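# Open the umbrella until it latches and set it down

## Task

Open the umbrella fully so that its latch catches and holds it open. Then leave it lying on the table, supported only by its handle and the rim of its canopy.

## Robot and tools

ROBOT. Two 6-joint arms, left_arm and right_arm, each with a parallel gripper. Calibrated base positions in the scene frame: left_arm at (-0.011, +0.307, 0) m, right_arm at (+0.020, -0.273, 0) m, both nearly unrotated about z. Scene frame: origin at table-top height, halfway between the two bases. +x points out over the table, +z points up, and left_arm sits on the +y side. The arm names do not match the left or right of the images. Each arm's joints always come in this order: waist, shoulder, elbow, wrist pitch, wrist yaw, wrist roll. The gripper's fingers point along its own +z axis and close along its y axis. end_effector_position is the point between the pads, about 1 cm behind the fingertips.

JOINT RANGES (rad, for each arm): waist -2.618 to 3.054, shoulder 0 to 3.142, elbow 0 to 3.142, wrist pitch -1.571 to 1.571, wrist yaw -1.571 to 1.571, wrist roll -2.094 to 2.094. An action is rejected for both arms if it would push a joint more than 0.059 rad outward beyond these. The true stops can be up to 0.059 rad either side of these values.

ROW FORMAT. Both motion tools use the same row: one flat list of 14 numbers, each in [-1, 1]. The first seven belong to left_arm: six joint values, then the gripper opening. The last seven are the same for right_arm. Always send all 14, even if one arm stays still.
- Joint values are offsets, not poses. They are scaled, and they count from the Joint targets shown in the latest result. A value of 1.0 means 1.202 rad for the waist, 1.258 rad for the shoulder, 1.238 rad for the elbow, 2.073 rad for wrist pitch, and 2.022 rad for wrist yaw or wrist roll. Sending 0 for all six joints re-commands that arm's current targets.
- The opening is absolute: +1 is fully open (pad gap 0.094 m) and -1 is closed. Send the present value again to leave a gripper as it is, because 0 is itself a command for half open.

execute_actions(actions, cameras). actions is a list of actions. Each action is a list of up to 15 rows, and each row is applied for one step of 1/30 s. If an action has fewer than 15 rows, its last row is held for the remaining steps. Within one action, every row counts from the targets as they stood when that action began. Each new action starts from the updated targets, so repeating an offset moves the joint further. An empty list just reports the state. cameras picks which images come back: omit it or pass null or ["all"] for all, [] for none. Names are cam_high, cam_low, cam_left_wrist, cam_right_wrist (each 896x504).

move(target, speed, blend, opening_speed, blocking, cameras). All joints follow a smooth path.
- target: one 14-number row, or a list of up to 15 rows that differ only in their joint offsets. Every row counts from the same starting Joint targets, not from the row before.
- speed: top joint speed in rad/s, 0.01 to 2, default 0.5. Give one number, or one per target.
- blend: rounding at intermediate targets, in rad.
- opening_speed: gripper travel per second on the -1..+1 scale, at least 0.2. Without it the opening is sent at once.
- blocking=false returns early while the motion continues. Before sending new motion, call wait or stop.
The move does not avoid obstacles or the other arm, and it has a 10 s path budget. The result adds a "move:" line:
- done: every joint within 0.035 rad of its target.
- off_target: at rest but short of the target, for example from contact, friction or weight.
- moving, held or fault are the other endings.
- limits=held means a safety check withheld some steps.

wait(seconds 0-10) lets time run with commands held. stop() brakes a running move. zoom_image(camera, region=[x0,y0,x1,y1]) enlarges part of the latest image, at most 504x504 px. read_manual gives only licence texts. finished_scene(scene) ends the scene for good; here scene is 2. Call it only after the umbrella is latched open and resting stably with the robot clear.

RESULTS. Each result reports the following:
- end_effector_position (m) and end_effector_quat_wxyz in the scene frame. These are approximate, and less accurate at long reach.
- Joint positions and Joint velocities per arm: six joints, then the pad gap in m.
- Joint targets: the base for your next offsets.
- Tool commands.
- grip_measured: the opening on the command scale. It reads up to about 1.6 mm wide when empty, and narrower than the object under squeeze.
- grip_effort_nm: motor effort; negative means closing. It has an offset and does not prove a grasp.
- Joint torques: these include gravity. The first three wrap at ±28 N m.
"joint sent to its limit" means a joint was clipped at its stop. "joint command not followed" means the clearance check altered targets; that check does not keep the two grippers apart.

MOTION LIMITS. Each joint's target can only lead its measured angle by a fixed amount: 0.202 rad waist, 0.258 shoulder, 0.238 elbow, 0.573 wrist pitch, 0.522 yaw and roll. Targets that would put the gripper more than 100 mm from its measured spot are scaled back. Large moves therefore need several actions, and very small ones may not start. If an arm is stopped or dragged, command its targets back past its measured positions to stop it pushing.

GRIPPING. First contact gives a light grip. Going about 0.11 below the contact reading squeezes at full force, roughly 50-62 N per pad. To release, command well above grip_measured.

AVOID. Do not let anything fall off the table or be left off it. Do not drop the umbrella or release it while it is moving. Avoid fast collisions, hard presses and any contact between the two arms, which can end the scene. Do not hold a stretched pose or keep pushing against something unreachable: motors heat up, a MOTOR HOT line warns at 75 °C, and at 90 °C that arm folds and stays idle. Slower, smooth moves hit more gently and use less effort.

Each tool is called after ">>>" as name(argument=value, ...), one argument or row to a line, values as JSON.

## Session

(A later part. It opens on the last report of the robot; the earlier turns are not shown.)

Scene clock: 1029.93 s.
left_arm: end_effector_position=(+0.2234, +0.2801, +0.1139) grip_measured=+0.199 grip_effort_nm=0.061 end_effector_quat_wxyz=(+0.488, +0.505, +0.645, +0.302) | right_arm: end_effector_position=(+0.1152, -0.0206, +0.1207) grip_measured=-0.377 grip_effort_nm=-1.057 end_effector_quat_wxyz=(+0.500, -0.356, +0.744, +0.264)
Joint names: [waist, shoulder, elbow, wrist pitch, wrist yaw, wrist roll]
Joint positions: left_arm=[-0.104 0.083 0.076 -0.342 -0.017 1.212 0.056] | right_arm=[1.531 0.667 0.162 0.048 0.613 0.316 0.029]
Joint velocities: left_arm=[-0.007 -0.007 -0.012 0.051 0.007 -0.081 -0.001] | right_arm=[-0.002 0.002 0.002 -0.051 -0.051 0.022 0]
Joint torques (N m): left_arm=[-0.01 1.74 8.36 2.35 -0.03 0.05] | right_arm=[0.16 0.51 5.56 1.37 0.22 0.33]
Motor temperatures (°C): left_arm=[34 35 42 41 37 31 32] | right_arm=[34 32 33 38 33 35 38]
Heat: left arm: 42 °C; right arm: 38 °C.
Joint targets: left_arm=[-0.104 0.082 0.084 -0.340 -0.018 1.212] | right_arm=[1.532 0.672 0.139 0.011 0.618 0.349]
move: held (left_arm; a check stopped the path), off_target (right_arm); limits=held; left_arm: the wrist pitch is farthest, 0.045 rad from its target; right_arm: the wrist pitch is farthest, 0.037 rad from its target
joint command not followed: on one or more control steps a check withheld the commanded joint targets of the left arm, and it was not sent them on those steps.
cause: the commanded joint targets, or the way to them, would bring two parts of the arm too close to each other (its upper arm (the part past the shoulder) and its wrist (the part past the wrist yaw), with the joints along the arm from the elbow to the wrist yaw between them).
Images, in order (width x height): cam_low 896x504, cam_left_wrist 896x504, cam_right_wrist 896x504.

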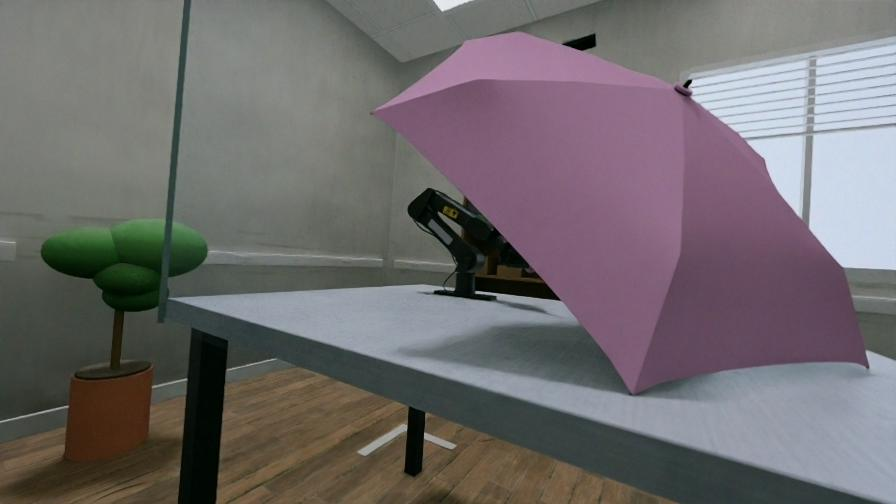

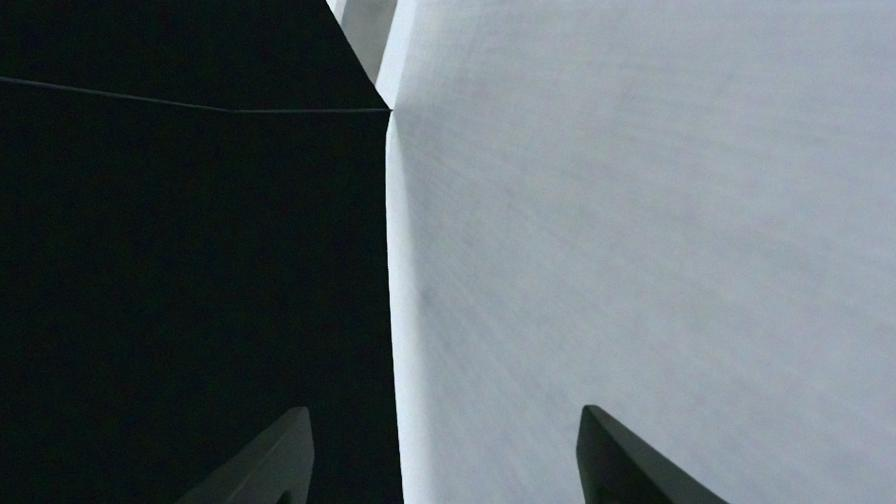

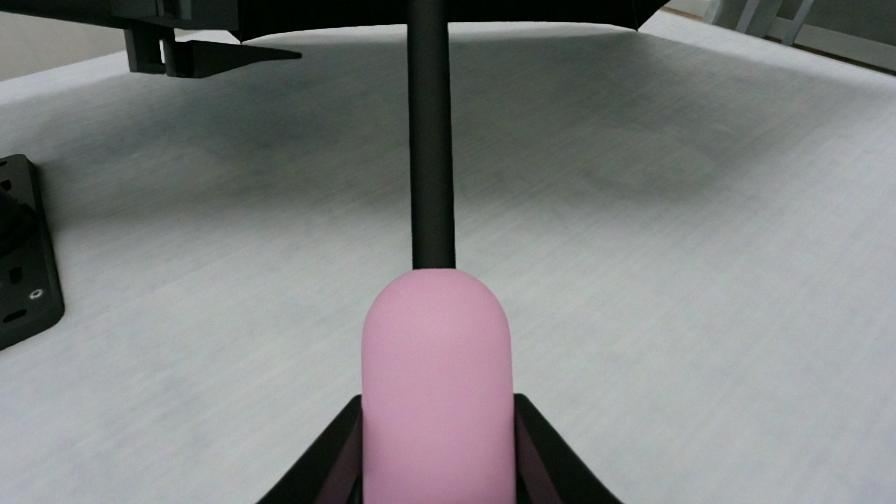

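>>> move(
  target=[
    [0,0,0,0,0,0,0.2,-0.0166,0.0064,-0.0089,-0.0318,-0.0292,-0.0045,-0.6],
    [0,0,0,0,0,0,0.2,-0.0266,0.0652,-0.0129,-0.0468,-0.0509,0.0203,-0.6],
  ],
  speed=0.12,
  blend=0.02,
)

Scene clock: 1073.67 s.
left_arm: end_effector_position=(+0.2234, +0.2800, +0.1141) grip_measured=+0.199 grip_effort_nm=0.066 end_effector_quat_wxyz=(+0.488, +0.505, +0.644, +0.302) | right_arm: end_effector_position=(+0.1084, -0.0309, +0.0737) grip_measured=-0.377 grip_effort_nm=-1.062 end_effector_quat_wxyz=(+0.435, -0.388, +0.780, +0.228)
Joint names: [waist, shoulder, elbow, wrist pitch, wrist yaw, wrist roll]
Joint positions: left_arm=[-0.104 0.083 0.076 -0.341 -0.017 1.212 0.056] | right_arm=[1.507 0.751 0.144 -0.036 0.527 0.382 0.029]
Joint velocities: left_arm=[-0.007 0.012 0.007 0.007 -0.037 -0.007 0.001] | right_arm=[-0.032 -0.017 -0.002 0.022 -0.007 -0.007 0]
Joint torques (N m): left_arm=[-0.01 1.73 8.35 2.35 -0.03 0.04] | right_arm=[-0.61 0.09 5.46 1.14 0.08 0.1]
Motor temperatures (°C): left_arm=[34 35 44 47 36 31 31] | right_arm=[34 32 33 39 33 35 38]
Heat: left arm: 47 °C; right arm: 39 °C.
Joint targets: left_arm=[-0.104 0.082 0.084 -0.340 -0.018 1.212] | right_arm=[1.501 0.754 0.123 -0.086 0.516 0.390]
move: off_target (right_arm); right_arm: the wrist pitch is farthest, 0.050 rad from its target

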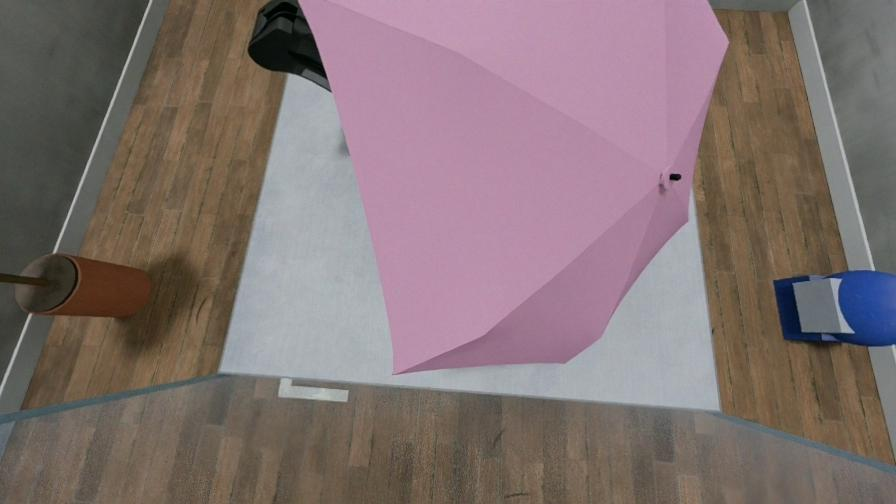

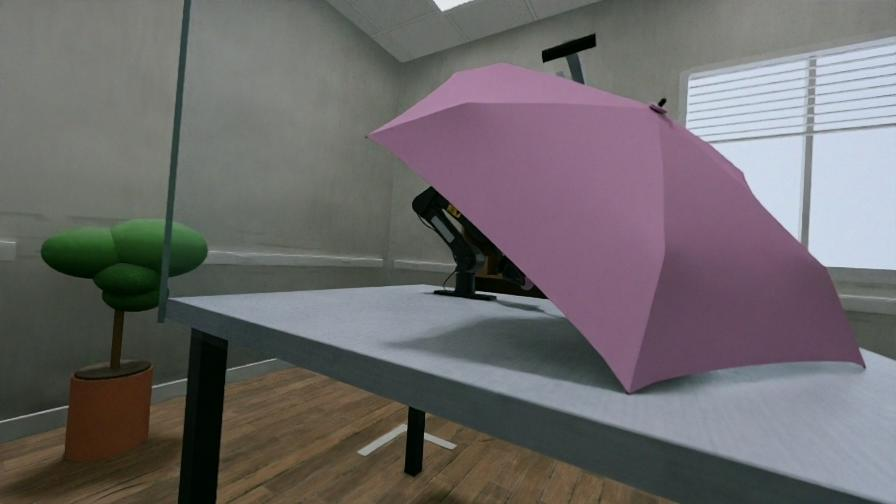

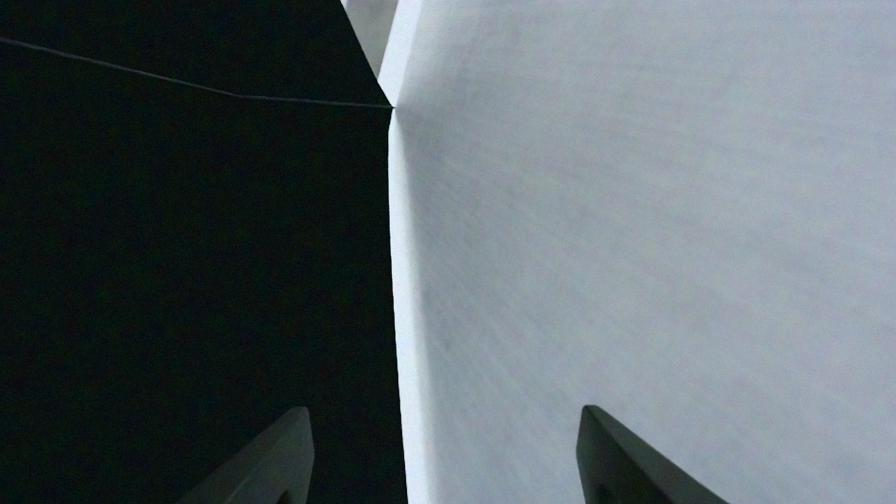

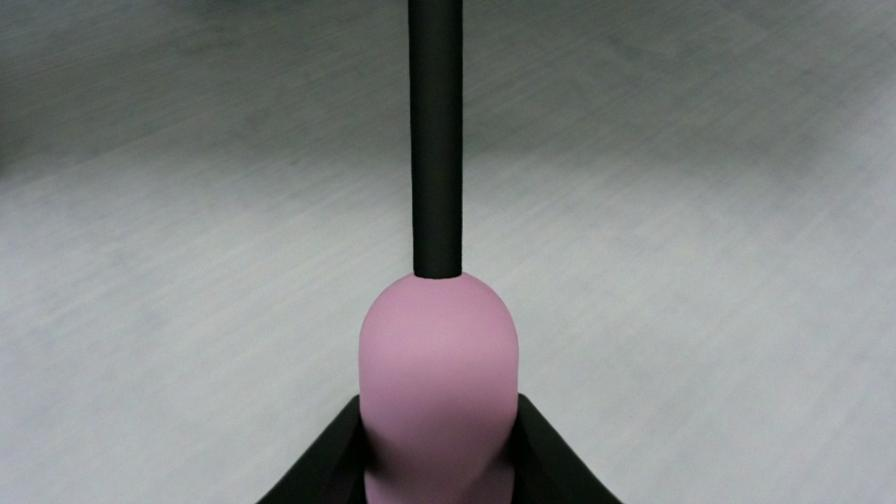

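>>> execute_actions(
  actions=[],
  cameras=["cam_high", "cam_low", "cam_right_wrist"],
)

Scene clock: 1080.53 s.
left_arm: end_effector_position=(+0.2234, +0.2800, +0.1141) grip_measured=+0.199 grip_effort_nm=0.066 end_effector_quat_wxyz=(+0.489, +0.505, +0.644, +0.302) | right_arm: end_effector_position=(+0.1084, -0.0309, +0.0737) grip_measured=-0.377 grip_effort_nm=-1.057 end_effector_quat_wxyz=(+0.435, -0.388, +0.780, +0.228)
Joint names: [waist, shoulder, elbow, wrist pitch, wrist yaw, wrist roll]
Joint positions: left_arm=[-0.104 0.083 0.076 -0.341 -0.017 1.212 0.056] | right_arm=[1.506 0.751 0.144 -0.036 0.527 0.382 0.029]
Joint velocities: left_arm=[-0.022 0.002 0.007 0.066 -0.081 -0.037 0] | right_arm=[0.012 0.007 0.002 0.007 0.007 0.007 0.001]
Joint torques (N m): left_arm=[0.01 1.72 8.35 2.34 -0.03 0.04] | right_arm=[-0.61 0.09 5.48 1.16 0.08 0.1]
Motor temperatures (°C): left_arm=[34 35 44 47 36 31 31] | right_arm=[34 32 33 39 33 35 38]
Heat: left arm: 47 °C; right arm: 39 °C.
Joint targets: left_arm=[-0.104 0.082 0.084 -0.340 -0.018 1.212] | right_arm=[1.500 0.754 0.123 -0.086 0.516 0.390]
Tool commands: left_gripper/opening=+0.2 right_gripper/opening=-0.6
Images, in order (width x height): cam_high 896x504, cam_low 896x504, cam_right_wrist 896x504.

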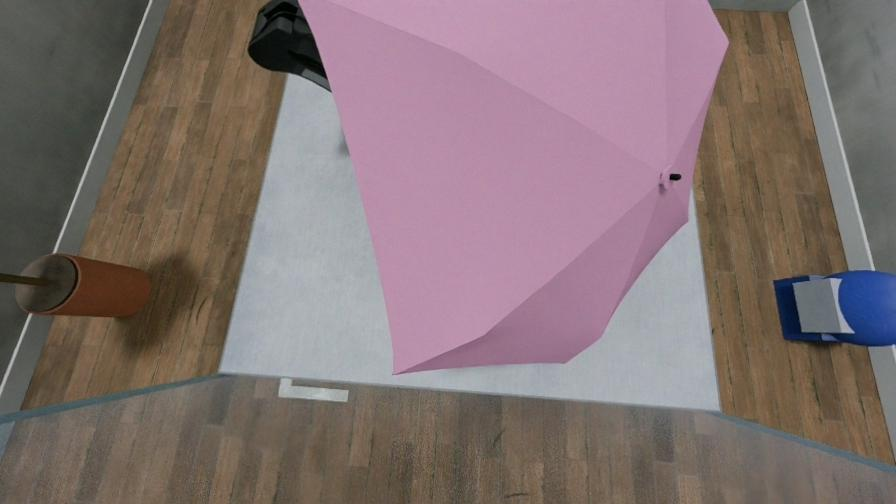

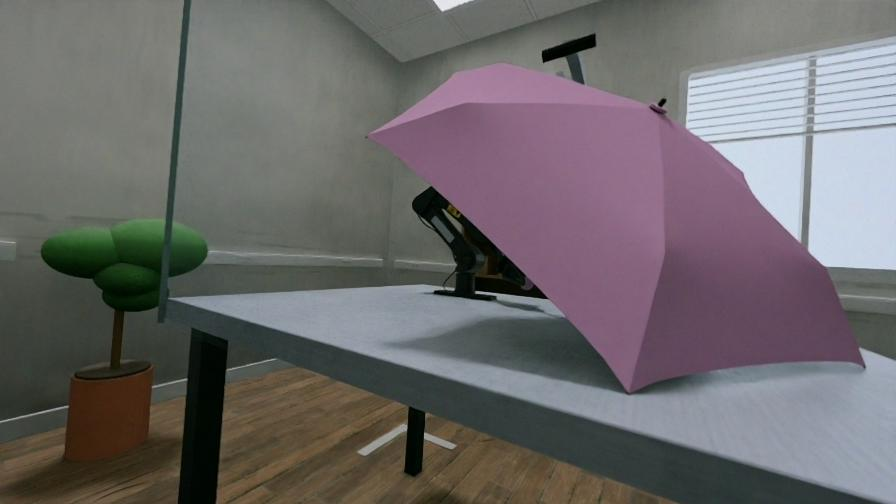

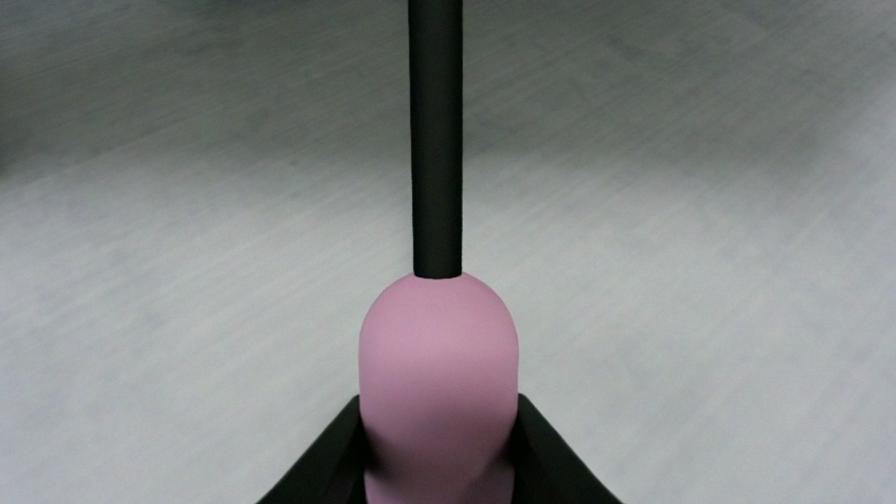

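>>> move(
  target=[
    [0,0,0,0,0,0,0.2,-0.0270,0.0906,0.0154,0.0284,-0.0336,-0.0025,-0.6],
  ],
  speed=0.1,
  cameras=["cam_low", "cam_right_wrist"],
)

Scene clock: 1084.17 s.
left_arm: end_effector_position=(+0.2234, +0.2800, +0.1141) grip_measured=+0.199 grip_effort_nm=0.066 end_effector_quat_wxyz=(+0.489, +0.505, +0.644, +0.302) | right_arm: end_effector_position=(+0.1068, -0.0327, +0.0495) grip_measured=-0.378 grip_effort_nm=-1.062 end_effector_quat_wxyz=(+0.399, -0.404, +0.797, +0.206)
Joint names: [waist, shoulder, elbow, wrist pitch, wrist yaw, wrist roll]
Joint positions: left_arm=[-0.104 0.083 0.076 -0.341 -0.017 1.212 0.056] | right_arm=[1.473 0.863 0.144 -0.012 0.465 0.391 0.029]
Joint velocities: left_arm=[-0.017 -0.007 -0.017 -0.037 -0.007 0.007 0] | right_arm=[-0.007 -0.022 -0.012 0.007 -0.037 0.022 0.001]
Joint torques (N m): left_arm=[0.01 1.74 8.35 2.34 -0.03 0.04] | right_arm=[-0.46 -0.24 6.71 1.4 0.03 -0.05]
Motor temperatures (°C): left_arm=[34 35 44 47 36 31 31] | right_arm=[34 32 33 38 33 35 38]
Heat: left arm: 47 °C; right arm: 38 °C.
Joint targets: left_arm=[-0.104 0.082 0.084 -0.340 -0.018 1.212] | right_arm=[1.468 0.868 0.142 -0.027 0.448 0.385]
move: done
Images, in order (width x height): cam_low 896x504, cam_right_wrist 896x504.

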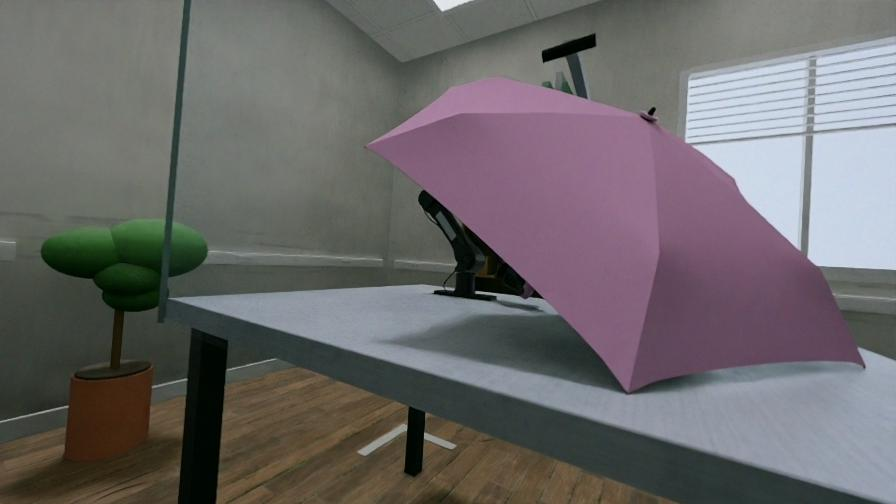

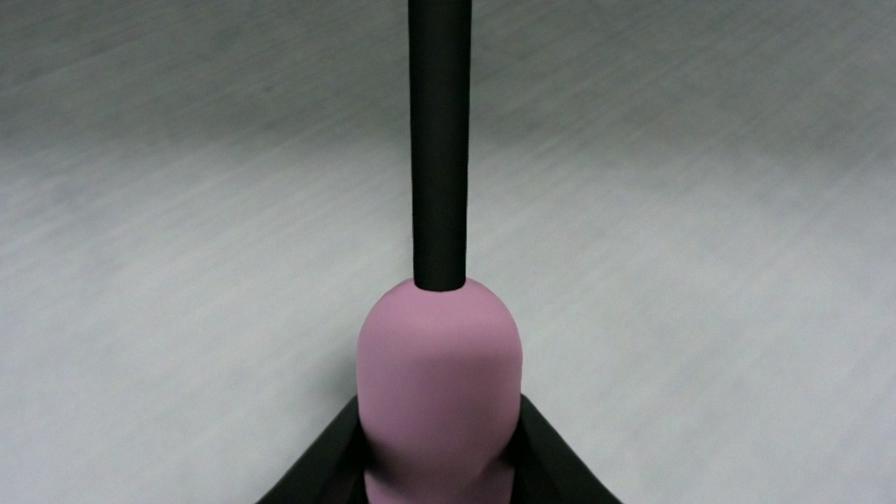

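>>> move(
  target=[
    [0,0,0,0,0,0,0.2,-0.0106,0.0429,-0.0024,0.0128,-0.0109,0.0025,-0.6],
  ],
  speed=0.08,
  cameras=["cam_low", "cam_right_wrist"],
)

Scene clock: 1090.97 s.
left_arm: end_effector_position=(+0.2234, +0.2800, +0.1141) grip_measured=+0.199 grip_effort_nm=0.061 end_effector_quat_wxyz=(+0.489, +0.505, +0.644, +0.302) | right_arm: end_effector_position=(+0.1065, -0.0326, +0.0406) grip_measured=-0.378 grip_effort_nm=-1.062 end_effector_quat_wxyz=(+0.386, -0.407, +0.803, +0.199)
Joint names: [waist, shoulder, elbow, wrist pitch, wrist yaw, wrist roll]
Joint positions: left_arm=[-0.104 0.083 0.076 -0.341 -0.017 1.212 0.056] | right_arm=[1.46 0.917 0.144 0.012 0.444 0.395 0.029]
Joint velocities: left_arm=[-0.002 -0.007 0.002 -0.037 0.007 0.037 0.001] | right_arm=[-0.027 0.002 0.017 0.022 -0.051 -0.022 -0.001]
Joint torques (N m): left_arm=[-0.01 1.74 8.35 2.34 -0.03 0.04] | right_arm=[-0.47 -0.4 6.32 1.41 0.01 -0.05]
Motor temperatures (°C): left_arm=[34 35 44 47 35 31 31] | right_arm=[34 32 33 38 33 35 38]
Heat: left arm: 47 °C; right arm: 38 °C.
Joint targets: left_arm=[-0.104 0.082 0.084 -0.340 -0.018 1.212] | right_arm=[1.455 0.922 0.139 -0.001 0.426 0.390]
move: done
Images, in order (width x height): cam_low 896x504, cam_right_wrist 896x504.

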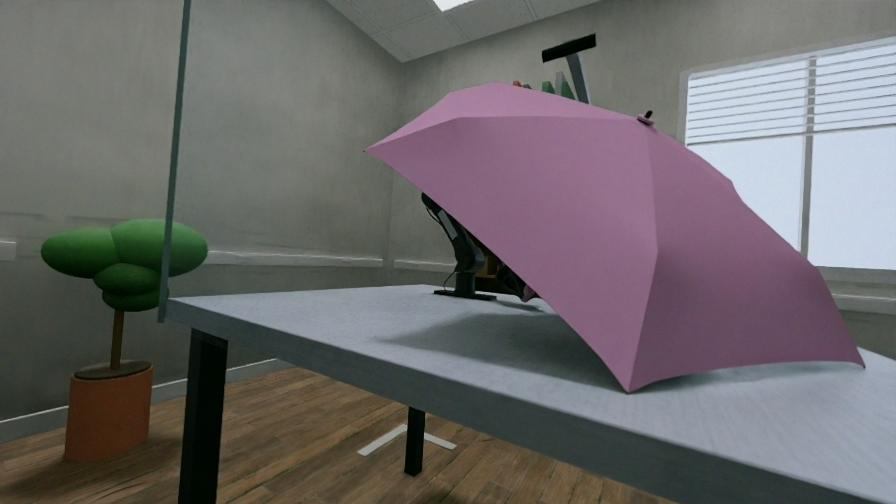

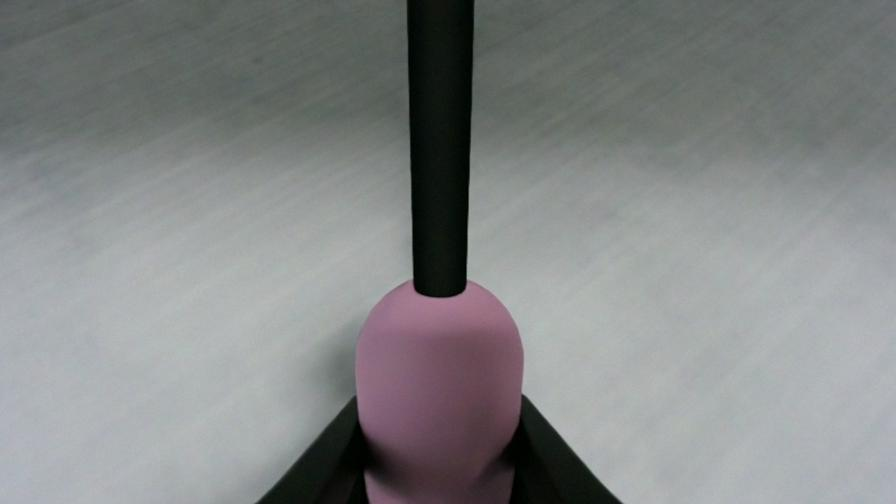

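>>> move(
  target=[
    [0,0,0,0,0,0,0.2,-0.0106,0.0429,-0.0024,0.0128,-0.0109,0.0025,-0.6],
  ],
  speed=0.06,
  cameras=["cam_low", "cam_right_wrist"],
)

Scene clock: 1093.43 s.
left_arm: end_effector_position=(+0.2234, +0.2800, +0.1141) grip_measured=+0.199 grip_effort_nm=0.071 end_effector_quat_wxyz=(+0.489, +0.505, +0.644, +0.302) | right_arm: end_effector_position=(+0.1061, -0.0328, +0.0314) grip_measured=-0.378 grip_effort_nm=-1.067 end_effector_quat_wxyz=(+0.373, -0.411, +0.810, +0.192)
Joint names: [waist, shoulder, elbow, wrist pitch, wrist yaw, wrist roll]
Joint positions: left_arm=[-0.104 0.083 0.076 -0.341 -0.017 1.212 0.056] | right_arm=[1.447 0.97 0.144 0.036 0.422 0.399 0.029]
Joint velocities: left_arm=[0.007 -0.002 0.002 0.037 0.007 0.081 0] | right_arm=[-0.002 -0.012 0.002 -0.051 -0.11 0.081 0.001]
Joint torques (N m): left_arm=[-0.01 1.73 8.35 2.34 -0.02 0.04] | right_arm=[-0.49 -0.54 5.91 1.4 0 -0.02]
Motor temperatures (°C): left_arm=[34 35 44 48 35 31 31] | right_arm=[34 32 33 38 33 35 38]
Heat: left arm: 48 °C; right arm: 38 °C.
Joint targets: left_arm=[-0.104 0.082 0.084 -0.340 -0.018 1.212] | right_arm=[1.442 0.976 0.136 0.026 0.404 0.395]
move: done
Images, in order (width x height): cam_low 896x504, cam_right_wrist 896x504.

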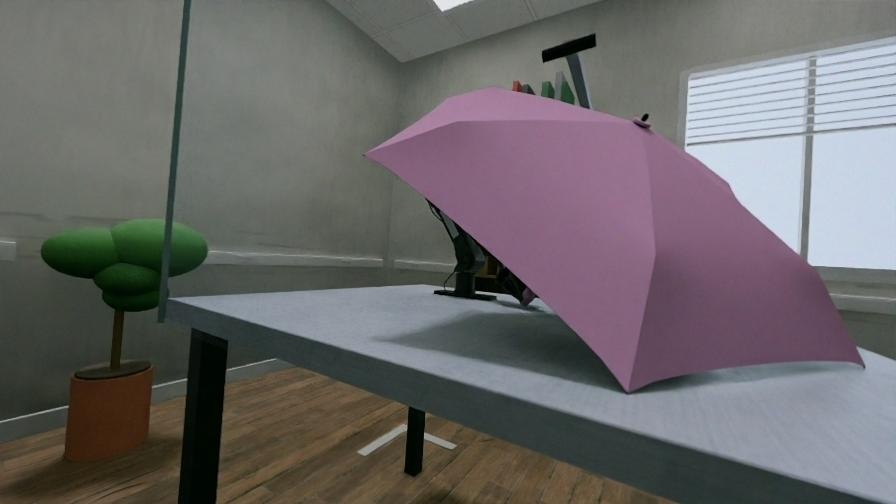

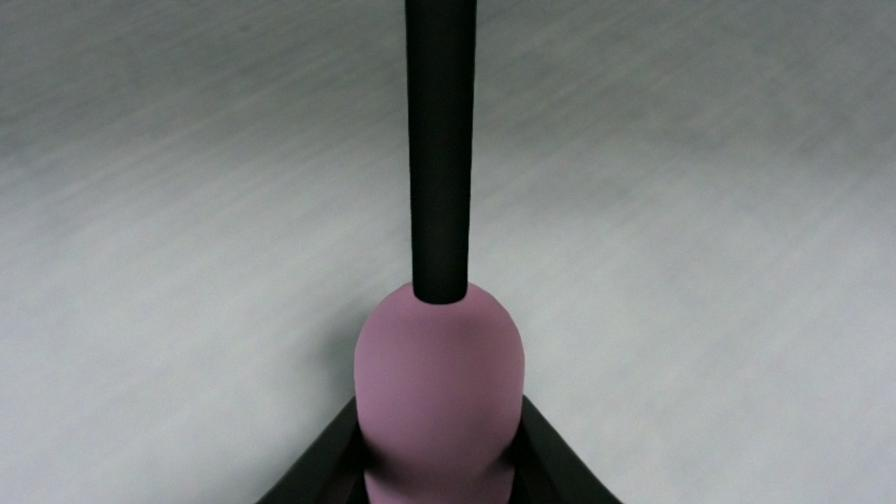

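>>> move(
  target=[
    [0,0,0,0,0,0,0.2,-0.0053,0.0215,-0.0012,0.0064,-0.0055,0.0013,-0.6],
  ],
  speed=0.06,
  cameras=["cam_right_wrist"],
)

>>> zoom_image(
  camera="cam_right_wrist",
  region=[250, 230, 650, 504],
)

Scene clock: 1096.70 s.
left_arm: end_effector_position=(+0.2234, +0.2800, +0.1141) grip_measured=+0.199 grip_effort_nm=0.066 end_effector_quat_wxyz=(+0.489, +0.505, +0.644, +0.302) | right_arm: end_effector_position=(+0.1060, -0.0330, +0.0270) grip_measured=-0.378 grip_effort_nm=-1.067 end_effector_quat_wxyz=(+0.366, -0.412, +0.812, +0.189)
Joint names: [waist, shoulder, elbow, wrist pitch, wrist yaw, wrist roll]
Joint positions: left_arm=[-0.104 0.083 0.076 -0.341 -0.017 1.212 0.056] | right_arm=[1.441 0.997 0.144 0.049 0.412 0.401 0.029]
Joint velocities: left_arm=[-0.002 -0.007 -0.007 -0.037 -0.051 0.066 -0.001] | right_arm=[-0.002 0.007 0.002 -0.066 0.007 -0.022 0]
Joint torques (N m): left_arm=[-0.01 1.73 8.35 2.34 -0.03 0.03] | right_arm=[-0.44 -0.65 5.7 1.39 -0.02 -0.02]
Motor temperatures (°C): left_arm=[34 35 44 48 35 31 31] | right_arm=[34 32 33 38 33 35 38]
Heat: left arm: 48 °C; right arm: 38 °C.
Joint targets: left_arm=[-0.104 0.082 0.084 -0.340 -0.018 1.212] | right_arm=[1.436 1.003 0.135 0.039 0.393 0.398]
move: done
Images, in order (width x height): cam_right_wrist 896x504.

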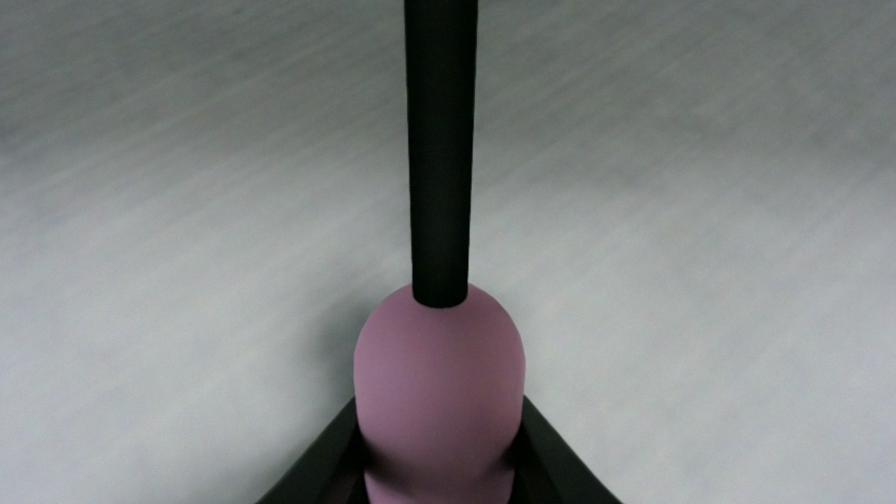

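Scaled by 1.260 from the camera's 896x504 image, which has a finer 1280x720 frame.

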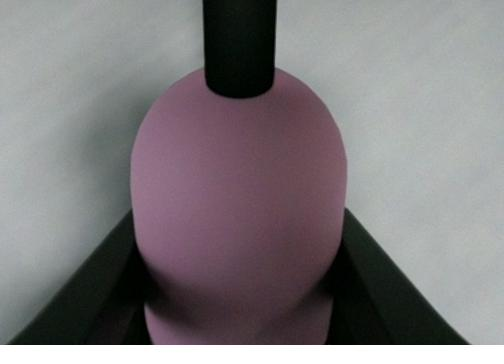

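>>> move(
  target=[
    [0,0,0,0,0,0,0.2,-0.0053,0.0215,-0.0012,0.0064,-0.0055,0.0013,-0.6],
  ],
  speed=0.05,
  cameras=["cam_right_wrist", "cam_low"],
)

Scene clock: 1098.67 s.
left_arm: end_effector_position=(+0.2234, +0.2800, +0.1141) grip_measured=+0.199 grip_effort_nm=0.061 end_effector_quat_wxyz=(+0.489, +0.505, +0.644, +0.302) | right_arm: end_effector_position=(+0.1067, -0.0318, +0.0246) grip_measured=-0.378 grip_effort_nm=-1.072 end_effector_quat_wxyz=(+0.364, -0.411, +0.814, +0.188)
Joint names: [waist, shoulder, elbow, wrist pitch, wrist yaw, wrist roll]
Joint positions: left_arm=[-0.104 0.083 0.076 -0.341 -0.017 1.212 0.056] | right_arm=[1.435 1.022 0.144 0.071 0.406 0.401 0.029]
Joint velocities: left_arm=[0.007 -0.002 -0.012 0.051 0.022 -0.007 0] | right_arm=[-0.007 0.002 -0.012 -0.037 0.022 0.022 0]
Joint torques (N m): left_arm=[-0.01 1.73 8.36 2.35 -0.03 0.04] | right_arm=[-0.54 -0.55 5.49 1.32 -0.09 0]
Motor temperatures (°C): left_arm=[34 35 44 48 35 31 31] | right_arm=[34 32 33 38 33 35 38]
Heat: left arm: 48 °C; right arm: 38 °C.
Joint targets: left_arm=[-0.104 0.082 0.084 -0.340 -0.018 1.212] | right_arm=[1.430 1.030 0.133 0.052 0.381 0.400]
move: done
Images, in order (width x height): cam_low 896x504, cam_right_wrist 896x504.

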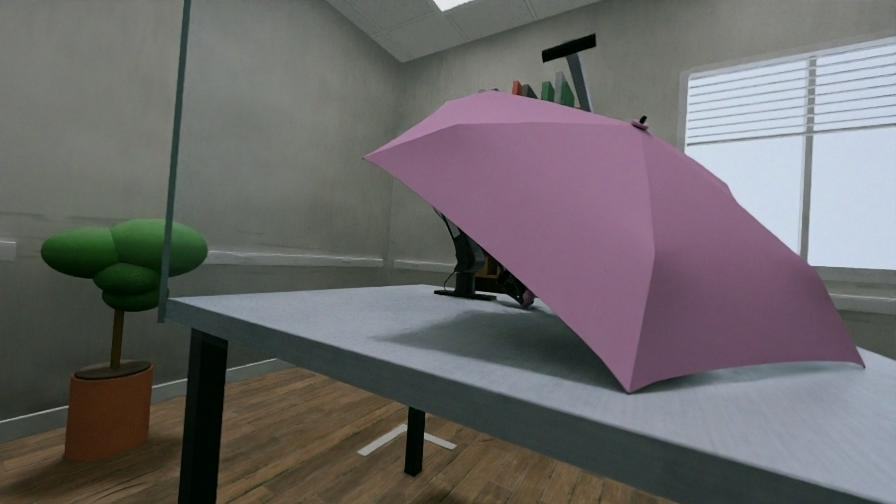

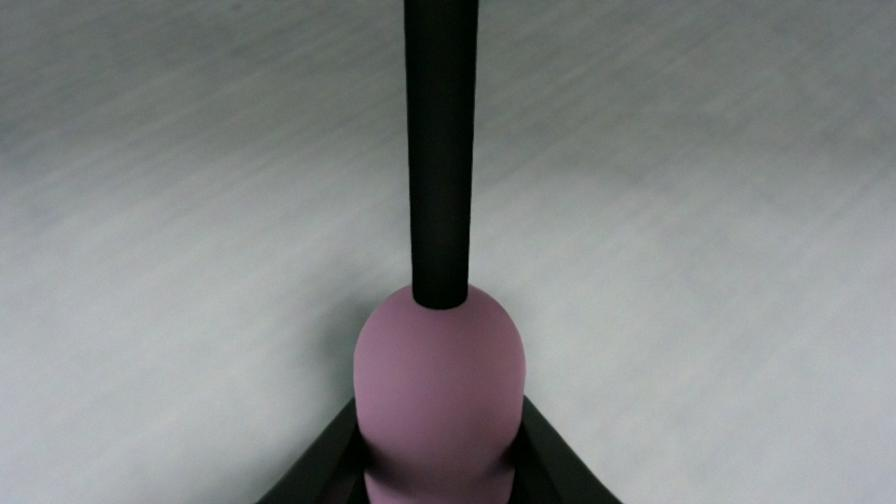

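>>> move(
  target=[
    [0,0,0,0,0,0,0.2,0,0,0,0,0,0,-0.15],
  ],
  opening_speed=0.3,
  cameras=["cam_right_wrist", "cam_low", "cam_high"],
)

Scene clock: 1105.43 s.
left_arm: end_effector_position=(+0.2234, +0.2800, +0.1141) grip_measured=+0.199 grip_effort_nm=0.066 end_effector_quat_wxyz=(+0.489, +0.505, +0.644, +0.302) | right_arm: end_effector_position=(+0.1035, -0.0314, +0.0224) grip_measured=-0.152 grip_effort_nm=0.095 end_effector_quat_wxyz=(+0.356, -0.416, +0.814, +0.192)
Joint names: [waist, shoulder, elbow, wrist pitch, wrist yaw, wrist roll]
Joint positions: left_arm=[-0.104 0.083 0.076 -0.341 -0.017 1.212 0.056] | right_arm=[1.435 1.026 0.144 0.069 0.387 0.401 0.04]
Joint velocities: left_arm=[0.002 0.002 -0.007 -0.007 0.007 -0.051 0] | right_arm=[0.017 -0.017 -0.002 0.051 0.007 0.007 -0.001]
Joint torques (N m): left_arm=[0.01 1.76 8.36 2.34 -0.03 0.05] | right_arm=[-0.49 -0.85 5.46 1.32 0.13 0.01]
Motor temperatures (°C): left_arm=[34 35 44 48 35 31 31] | right_arm=[34 32 33 39 33 35 38]
Heat: left arm: 48 °C; right arm: 39 °C.
Joint targets: left_arm=[-0.104 0.082 0.084 -0.340 -0.018 1.212] | right_arm=[1.430 1.030 0.133 0.052 0.381 0.400]
move: done
Images, in order (width x height): cam_high 896x504, cam_low 896x504, cam_right_wrist 896x504.

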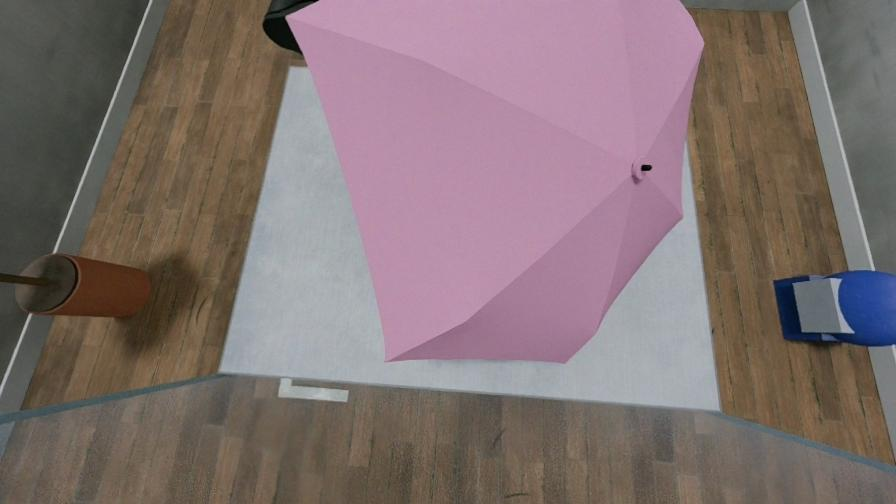

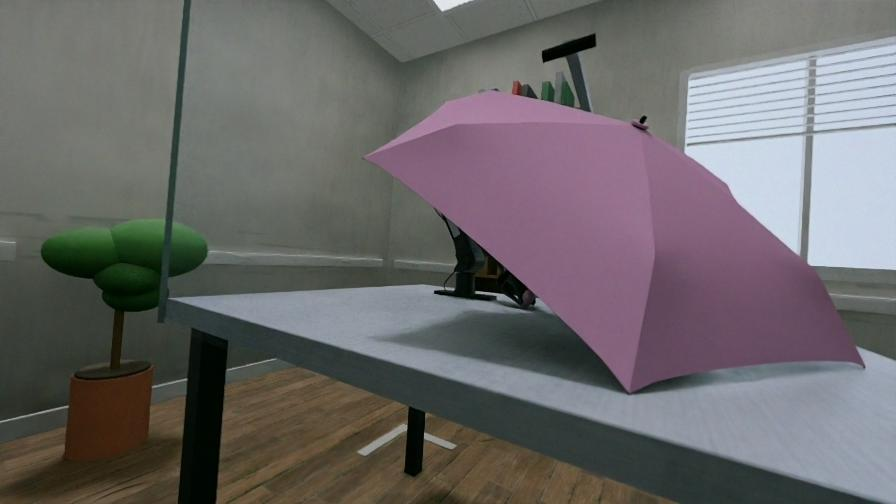

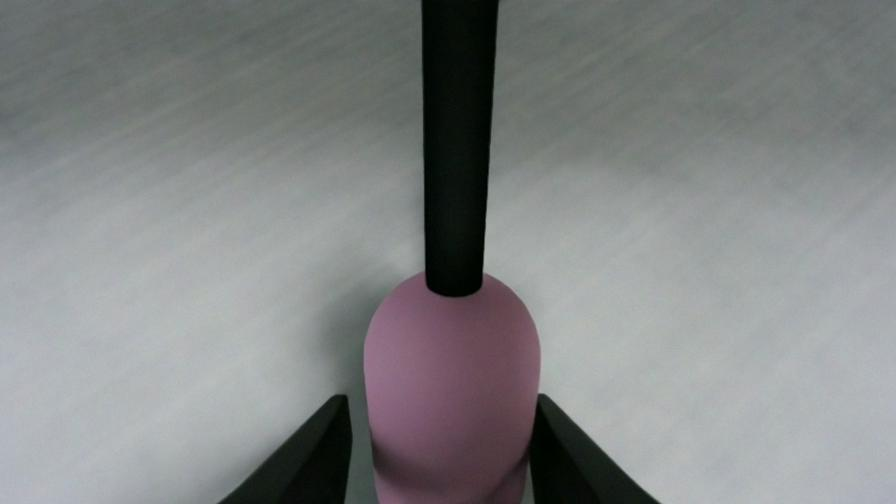

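>>> move(
  target=[
    [0,0,0,0,0,0,0.2,0,0,0,0,0,0,0.5],
  ],
  opening_speed=0.6,
  cameras=["cam_right_wrist", "cam_low"],
)

Scene clock: 1114.50 s.
left_arm: end_effector_position=(+0.2235, +0.2800, +0.1142) grip_measured=+0.199 grip_effort_nm=0.061 end_effector_quat_wxyz=(+0.489, +0.505, +0.644, +0.302) | right_arm: end_effector_position=(+0.1034, -0.0314, +0.0223) grip_measured=+0.498 grip_effort_nm=0.081 end_effector_quat_wxyz=(+0.356, -0.416, +0.814, +0.192)
Joint names: [waist, shoulder, elbow, wrist pitch, wrist yaw, wrist roll]
Joint positions: left_arm=[-0.104 0.083 0.076 -0.34 -0.017 1.212 0.056] | right_arm=[1.435 1.026 0.144 0.069 0.386 0.401 0.07]
Joint velocities: left_arm=[0.002 -0.002 0.002 -0.095 0.007 0.007 0] | right_arm=[-0.007 0.002 -0.007 -0.022 -0.037 0.007 0]
Joint torques (N m): left_arm=[-0.01 1.73 8.35 2.34 -0.03 0.04] | right_arm=[-0.54 -0.88 5.48 1.34 0.14 0.01]
Motor temperatures (°C): left_arm=[34 35 44 48 35 31 31] | right_arm=[34 32 33 39 33 35 37]
Heat: left arm: 48 °C; right arm: 39 °C.
Joint targets: left_arm=[-0.104 0.082 0.084 -0.340 -0.018 1.212] | right_arm=[1.430 1.030 0.133 0.052 0.382 0.400]
move: done
Images, in order (width x height): cam_low 896x504, cam_right_wrist 896x504.

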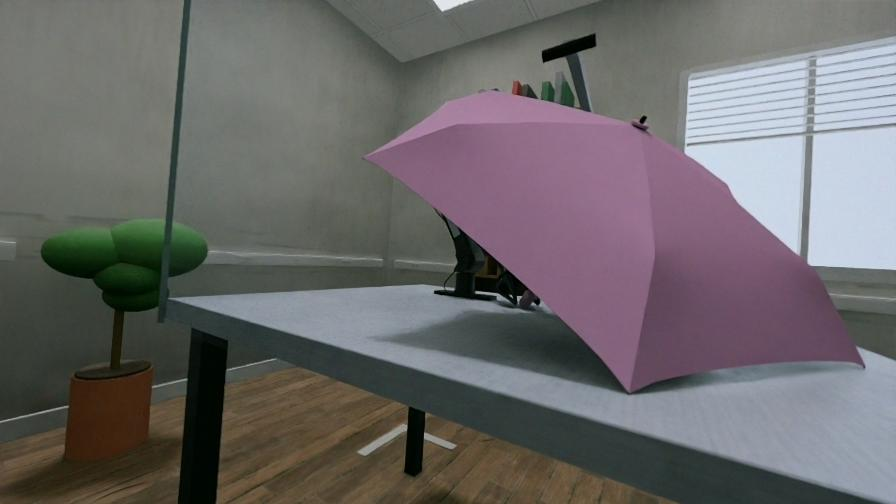

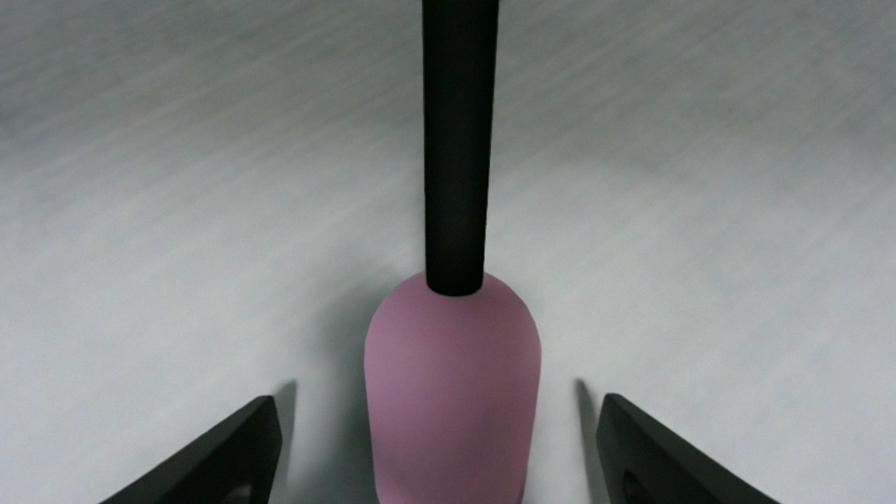

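>>> move(
  target=[
    [0,0,0,0,0,0,0.2,0.0648,-0.1671,0.0205,-0.1259,0.0262,0.0310,0.5],
    [0,0,0,0,0,0,0.2,0.1506,-0.2909,0.0601,-0.2439,0.0594,0.0743,0.5],
    [0,0,0,0,0,0,0.2,0.2376,-0.3557,0.1010,-0.3314,0.0916,0.1216,0.5],
  ],
  speed=[0.15, 0.25, 0.25],
  blend=0.03,
)

Scene clock: 1140.53 s.
left_arm: end_effector_position=(+0.2235, +0.2800, +0.1142) grip_measured=+0.199 grip_effort_nm=0.071 end_effector_quat_wxyz=(+0.489, +0.505, +0.644, +0.302) | right_arm: end_effector_position=(+0.0739, -0.0839, +0.0478) grip_measured=+0.498 grip_effort_nm=0.085 end_effector_quat_wxyz=(+0.339, -0.433, +0.818, +0.168)
Joint names: [waist, shoulder, elbow, wrist pitch, wrist yaw, wrist roll]
Joint positions: left_arm=[-0.104 0.083 0.076 -0.34 -0.017 1.212 0.056] | right_arm=[1.71 0.594 0.224 -0.616 0.543 0.635 0.07]
Joint velocities: left_arm=[0.017 0.002 0.002 -0.051 -0.081 0.051 0.001] | right_arm=[-0.002 -0.002 0.022 0.007 -0.007 -0.066 0]
Joint torques (N m): left_arm=[0.01 1.73 8.35 2.34 -0.03 0.05] | right_arm=[0.53 -0.2 10.21 1.09 0.53 0.11]
Motor temperatures (°C): left_arm=[34 35 44 49 35 31 31] | right_arm=[34 32 34 39 33 35 36]
Heat: left arm: 49 °C; right arm: 39 °C.
Joint targets: left_arm=[-0.104 0.082 0.084 -0.340 -0.018 1.212] | right_arm=[1.715 0.583 0.258 -0.634 0.567 0.646]
move: done

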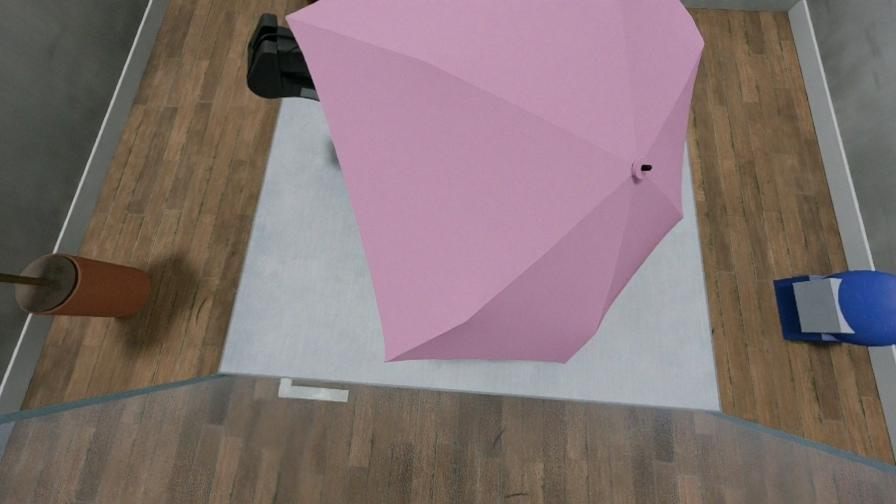

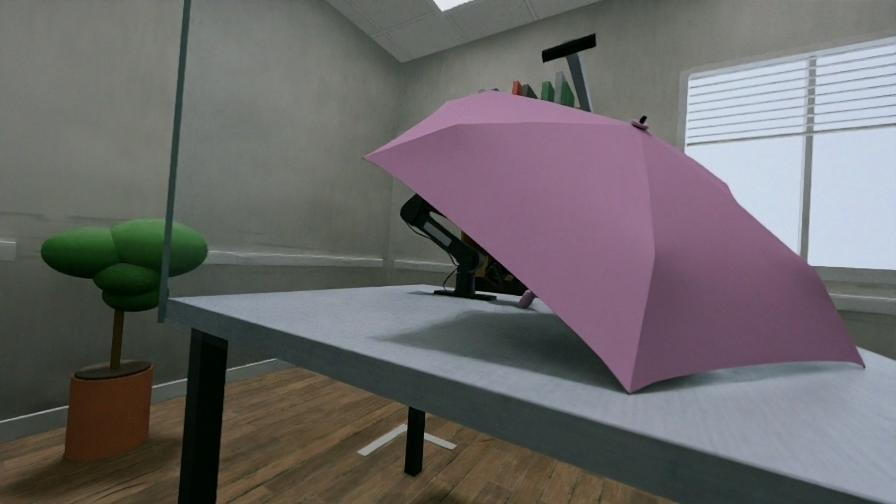

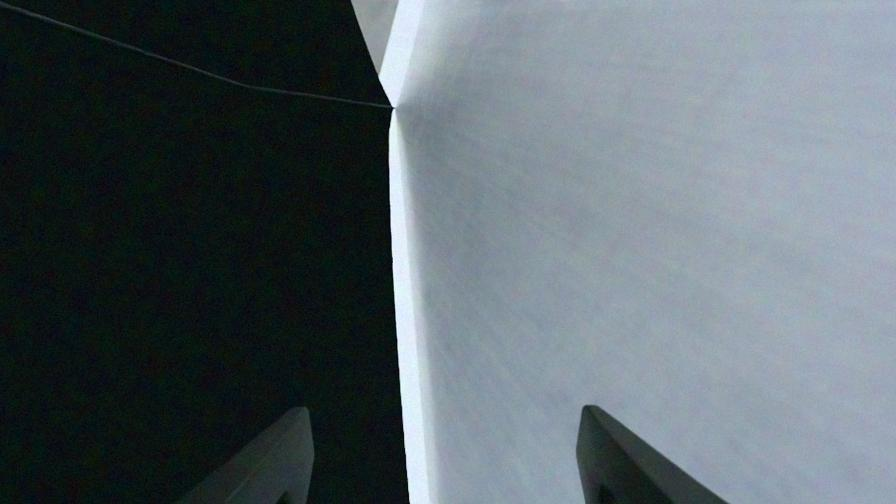

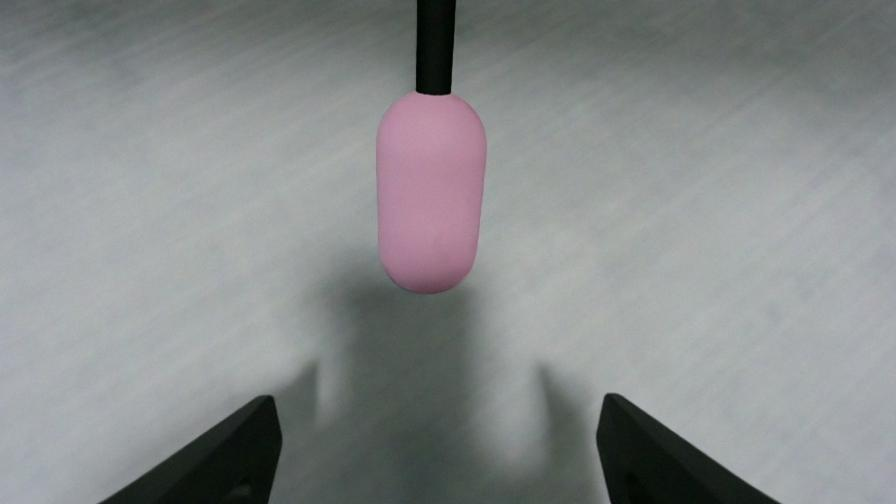

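>>> zoom_image(
  camera="cam_right_wrist",
  region=[250, 0, 650, 330],
)

>>> zoom_image(
  camera="cam_low",
  region=[380, 180, 620, 330],
)

>>> zoom_image(
  camera="cam_left_wrist",
  region=[0, 0, 500, 400],
)

Scaled by 1.260 from the camera's 896x504 image, which has a finer 1280x720 frame.

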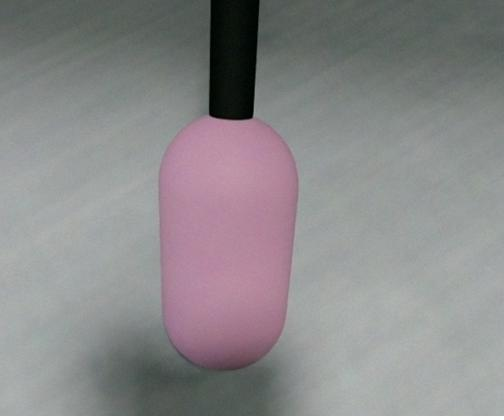

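Scaled by 2.100 from the camera's 896x504 image, which has a finer 1280x720 frame.

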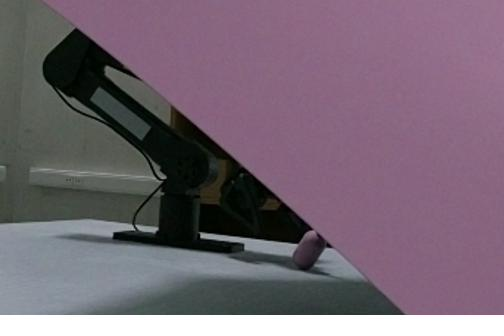

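Scaled by 1.008 from the camera's 896x504 image, which has a finer 1280x720 frame.

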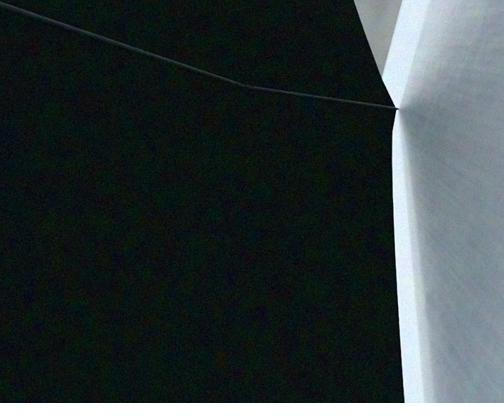

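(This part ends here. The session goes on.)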